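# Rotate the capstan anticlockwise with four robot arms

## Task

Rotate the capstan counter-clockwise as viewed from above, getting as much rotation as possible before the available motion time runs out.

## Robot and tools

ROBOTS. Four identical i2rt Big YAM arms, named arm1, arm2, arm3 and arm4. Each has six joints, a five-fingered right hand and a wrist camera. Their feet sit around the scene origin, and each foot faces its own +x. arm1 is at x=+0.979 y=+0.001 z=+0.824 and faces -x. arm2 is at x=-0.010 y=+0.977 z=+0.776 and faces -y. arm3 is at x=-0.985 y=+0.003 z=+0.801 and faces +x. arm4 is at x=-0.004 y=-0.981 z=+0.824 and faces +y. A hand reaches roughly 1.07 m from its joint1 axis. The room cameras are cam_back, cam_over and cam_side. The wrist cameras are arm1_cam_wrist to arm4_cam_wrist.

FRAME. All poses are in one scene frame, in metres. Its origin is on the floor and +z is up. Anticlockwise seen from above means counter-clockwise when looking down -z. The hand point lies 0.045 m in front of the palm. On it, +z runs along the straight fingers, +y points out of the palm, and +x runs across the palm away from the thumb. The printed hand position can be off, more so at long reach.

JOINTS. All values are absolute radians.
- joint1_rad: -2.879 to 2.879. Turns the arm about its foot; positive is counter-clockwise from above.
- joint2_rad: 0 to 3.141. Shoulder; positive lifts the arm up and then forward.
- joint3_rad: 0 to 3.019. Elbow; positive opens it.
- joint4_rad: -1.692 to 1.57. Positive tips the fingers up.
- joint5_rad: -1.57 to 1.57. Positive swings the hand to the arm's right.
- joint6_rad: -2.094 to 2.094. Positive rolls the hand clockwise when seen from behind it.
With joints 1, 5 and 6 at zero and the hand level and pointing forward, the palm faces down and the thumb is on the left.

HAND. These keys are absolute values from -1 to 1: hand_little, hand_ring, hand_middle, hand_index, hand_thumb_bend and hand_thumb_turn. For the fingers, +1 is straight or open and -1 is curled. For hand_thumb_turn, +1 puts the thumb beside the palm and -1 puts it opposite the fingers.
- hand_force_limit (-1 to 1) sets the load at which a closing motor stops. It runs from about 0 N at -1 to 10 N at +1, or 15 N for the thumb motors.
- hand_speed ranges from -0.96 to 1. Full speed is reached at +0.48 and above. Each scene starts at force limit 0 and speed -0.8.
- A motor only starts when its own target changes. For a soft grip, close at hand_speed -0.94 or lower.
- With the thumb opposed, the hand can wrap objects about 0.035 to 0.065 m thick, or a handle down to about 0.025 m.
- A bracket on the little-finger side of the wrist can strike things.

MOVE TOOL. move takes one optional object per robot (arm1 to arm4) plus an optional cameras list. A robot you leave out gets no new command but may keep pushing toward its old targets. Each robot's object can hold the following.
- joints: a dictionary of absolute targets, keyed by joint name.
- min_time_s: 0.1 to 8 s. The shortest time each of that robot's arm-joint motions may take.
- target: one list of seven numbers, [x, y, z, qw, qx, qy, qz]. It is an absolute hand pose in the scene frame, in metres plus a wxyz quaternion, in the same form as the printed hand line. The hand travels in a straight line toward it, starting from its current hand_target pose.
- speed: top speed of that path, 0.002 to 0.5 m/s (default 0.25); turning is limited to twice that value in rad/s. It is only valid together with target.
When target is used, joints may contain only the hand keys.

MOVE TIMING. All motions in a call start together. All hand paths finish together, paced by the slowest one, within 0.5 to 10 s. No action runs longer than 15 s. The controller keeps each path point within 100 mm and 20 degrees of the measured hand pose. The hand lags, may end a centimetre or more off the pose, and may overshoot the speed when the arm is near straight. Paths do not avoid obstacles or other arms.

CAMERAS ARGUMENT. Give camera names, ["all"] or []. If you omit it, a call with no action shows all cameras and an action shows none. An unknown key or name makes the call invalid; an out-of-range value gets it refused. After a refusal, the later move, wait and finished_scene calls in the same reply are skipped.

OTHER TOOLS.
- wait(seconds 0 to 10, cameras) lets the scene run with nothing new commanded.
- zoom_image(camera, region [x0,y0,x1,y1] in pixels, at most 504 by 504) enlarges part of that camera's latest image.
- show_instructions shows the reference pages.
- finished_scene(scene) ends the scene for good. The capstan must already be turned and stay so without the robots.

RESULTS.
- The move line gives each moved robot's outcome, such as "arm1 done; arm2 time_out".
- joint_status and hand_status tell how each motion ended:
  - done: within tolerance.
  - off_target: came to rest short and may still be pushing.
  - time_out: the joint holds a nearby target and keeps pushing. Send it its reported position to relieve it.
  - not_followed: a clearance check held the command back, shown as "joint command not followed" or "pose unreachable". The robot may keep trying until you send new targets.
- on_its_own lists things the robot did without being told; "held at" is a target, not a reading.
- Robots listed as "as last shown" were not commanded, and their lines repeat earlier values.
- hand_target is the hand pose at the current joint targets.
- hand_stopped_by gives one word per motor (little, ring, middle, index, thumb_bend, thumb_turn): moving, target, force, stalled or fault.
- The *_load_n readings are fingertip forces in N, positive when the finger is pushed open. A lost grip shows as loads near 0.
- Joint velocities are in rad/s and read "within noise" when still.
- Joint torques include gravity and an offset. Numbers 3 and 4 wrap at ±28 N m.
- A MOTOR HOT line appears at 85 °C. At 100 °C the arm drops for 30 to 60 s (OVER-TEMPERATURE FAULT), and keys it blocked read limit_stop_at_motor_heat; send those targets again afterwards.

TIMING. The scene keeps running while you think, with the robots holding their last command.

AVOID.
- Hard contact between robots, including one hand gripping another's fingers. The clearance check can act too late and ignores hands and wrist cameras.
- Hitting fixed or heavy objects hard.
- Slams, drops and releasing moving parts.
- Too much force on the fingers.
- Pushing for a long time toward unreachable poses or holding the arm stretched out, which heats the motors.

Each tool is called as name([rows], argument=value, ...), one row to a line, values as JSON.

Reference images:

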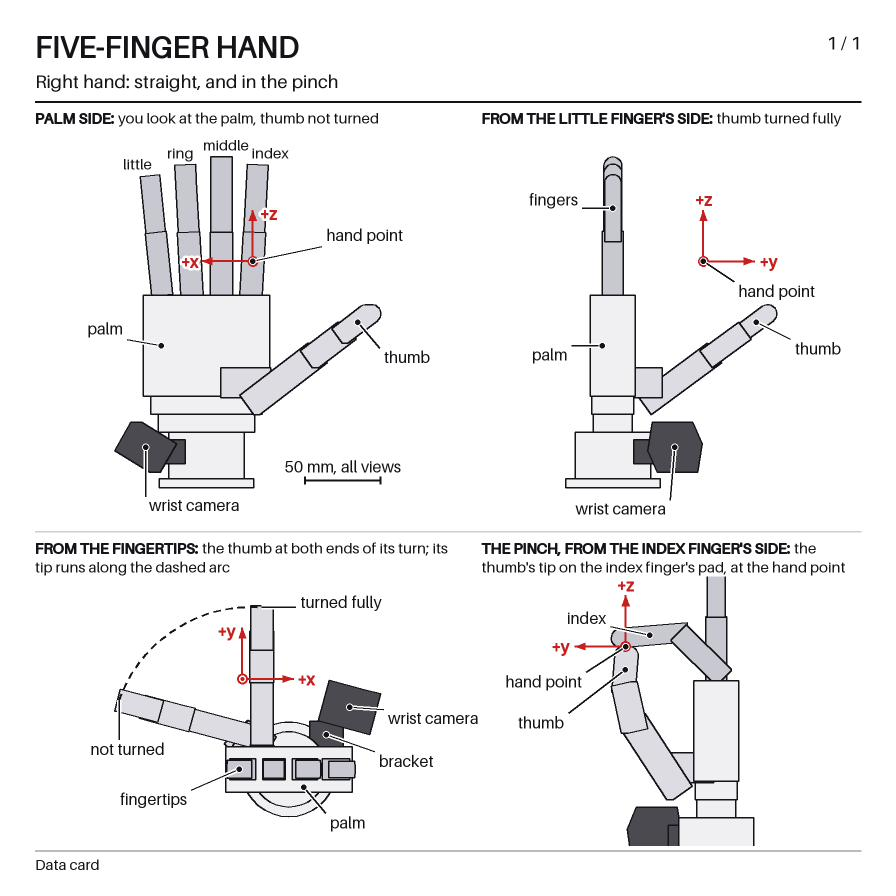

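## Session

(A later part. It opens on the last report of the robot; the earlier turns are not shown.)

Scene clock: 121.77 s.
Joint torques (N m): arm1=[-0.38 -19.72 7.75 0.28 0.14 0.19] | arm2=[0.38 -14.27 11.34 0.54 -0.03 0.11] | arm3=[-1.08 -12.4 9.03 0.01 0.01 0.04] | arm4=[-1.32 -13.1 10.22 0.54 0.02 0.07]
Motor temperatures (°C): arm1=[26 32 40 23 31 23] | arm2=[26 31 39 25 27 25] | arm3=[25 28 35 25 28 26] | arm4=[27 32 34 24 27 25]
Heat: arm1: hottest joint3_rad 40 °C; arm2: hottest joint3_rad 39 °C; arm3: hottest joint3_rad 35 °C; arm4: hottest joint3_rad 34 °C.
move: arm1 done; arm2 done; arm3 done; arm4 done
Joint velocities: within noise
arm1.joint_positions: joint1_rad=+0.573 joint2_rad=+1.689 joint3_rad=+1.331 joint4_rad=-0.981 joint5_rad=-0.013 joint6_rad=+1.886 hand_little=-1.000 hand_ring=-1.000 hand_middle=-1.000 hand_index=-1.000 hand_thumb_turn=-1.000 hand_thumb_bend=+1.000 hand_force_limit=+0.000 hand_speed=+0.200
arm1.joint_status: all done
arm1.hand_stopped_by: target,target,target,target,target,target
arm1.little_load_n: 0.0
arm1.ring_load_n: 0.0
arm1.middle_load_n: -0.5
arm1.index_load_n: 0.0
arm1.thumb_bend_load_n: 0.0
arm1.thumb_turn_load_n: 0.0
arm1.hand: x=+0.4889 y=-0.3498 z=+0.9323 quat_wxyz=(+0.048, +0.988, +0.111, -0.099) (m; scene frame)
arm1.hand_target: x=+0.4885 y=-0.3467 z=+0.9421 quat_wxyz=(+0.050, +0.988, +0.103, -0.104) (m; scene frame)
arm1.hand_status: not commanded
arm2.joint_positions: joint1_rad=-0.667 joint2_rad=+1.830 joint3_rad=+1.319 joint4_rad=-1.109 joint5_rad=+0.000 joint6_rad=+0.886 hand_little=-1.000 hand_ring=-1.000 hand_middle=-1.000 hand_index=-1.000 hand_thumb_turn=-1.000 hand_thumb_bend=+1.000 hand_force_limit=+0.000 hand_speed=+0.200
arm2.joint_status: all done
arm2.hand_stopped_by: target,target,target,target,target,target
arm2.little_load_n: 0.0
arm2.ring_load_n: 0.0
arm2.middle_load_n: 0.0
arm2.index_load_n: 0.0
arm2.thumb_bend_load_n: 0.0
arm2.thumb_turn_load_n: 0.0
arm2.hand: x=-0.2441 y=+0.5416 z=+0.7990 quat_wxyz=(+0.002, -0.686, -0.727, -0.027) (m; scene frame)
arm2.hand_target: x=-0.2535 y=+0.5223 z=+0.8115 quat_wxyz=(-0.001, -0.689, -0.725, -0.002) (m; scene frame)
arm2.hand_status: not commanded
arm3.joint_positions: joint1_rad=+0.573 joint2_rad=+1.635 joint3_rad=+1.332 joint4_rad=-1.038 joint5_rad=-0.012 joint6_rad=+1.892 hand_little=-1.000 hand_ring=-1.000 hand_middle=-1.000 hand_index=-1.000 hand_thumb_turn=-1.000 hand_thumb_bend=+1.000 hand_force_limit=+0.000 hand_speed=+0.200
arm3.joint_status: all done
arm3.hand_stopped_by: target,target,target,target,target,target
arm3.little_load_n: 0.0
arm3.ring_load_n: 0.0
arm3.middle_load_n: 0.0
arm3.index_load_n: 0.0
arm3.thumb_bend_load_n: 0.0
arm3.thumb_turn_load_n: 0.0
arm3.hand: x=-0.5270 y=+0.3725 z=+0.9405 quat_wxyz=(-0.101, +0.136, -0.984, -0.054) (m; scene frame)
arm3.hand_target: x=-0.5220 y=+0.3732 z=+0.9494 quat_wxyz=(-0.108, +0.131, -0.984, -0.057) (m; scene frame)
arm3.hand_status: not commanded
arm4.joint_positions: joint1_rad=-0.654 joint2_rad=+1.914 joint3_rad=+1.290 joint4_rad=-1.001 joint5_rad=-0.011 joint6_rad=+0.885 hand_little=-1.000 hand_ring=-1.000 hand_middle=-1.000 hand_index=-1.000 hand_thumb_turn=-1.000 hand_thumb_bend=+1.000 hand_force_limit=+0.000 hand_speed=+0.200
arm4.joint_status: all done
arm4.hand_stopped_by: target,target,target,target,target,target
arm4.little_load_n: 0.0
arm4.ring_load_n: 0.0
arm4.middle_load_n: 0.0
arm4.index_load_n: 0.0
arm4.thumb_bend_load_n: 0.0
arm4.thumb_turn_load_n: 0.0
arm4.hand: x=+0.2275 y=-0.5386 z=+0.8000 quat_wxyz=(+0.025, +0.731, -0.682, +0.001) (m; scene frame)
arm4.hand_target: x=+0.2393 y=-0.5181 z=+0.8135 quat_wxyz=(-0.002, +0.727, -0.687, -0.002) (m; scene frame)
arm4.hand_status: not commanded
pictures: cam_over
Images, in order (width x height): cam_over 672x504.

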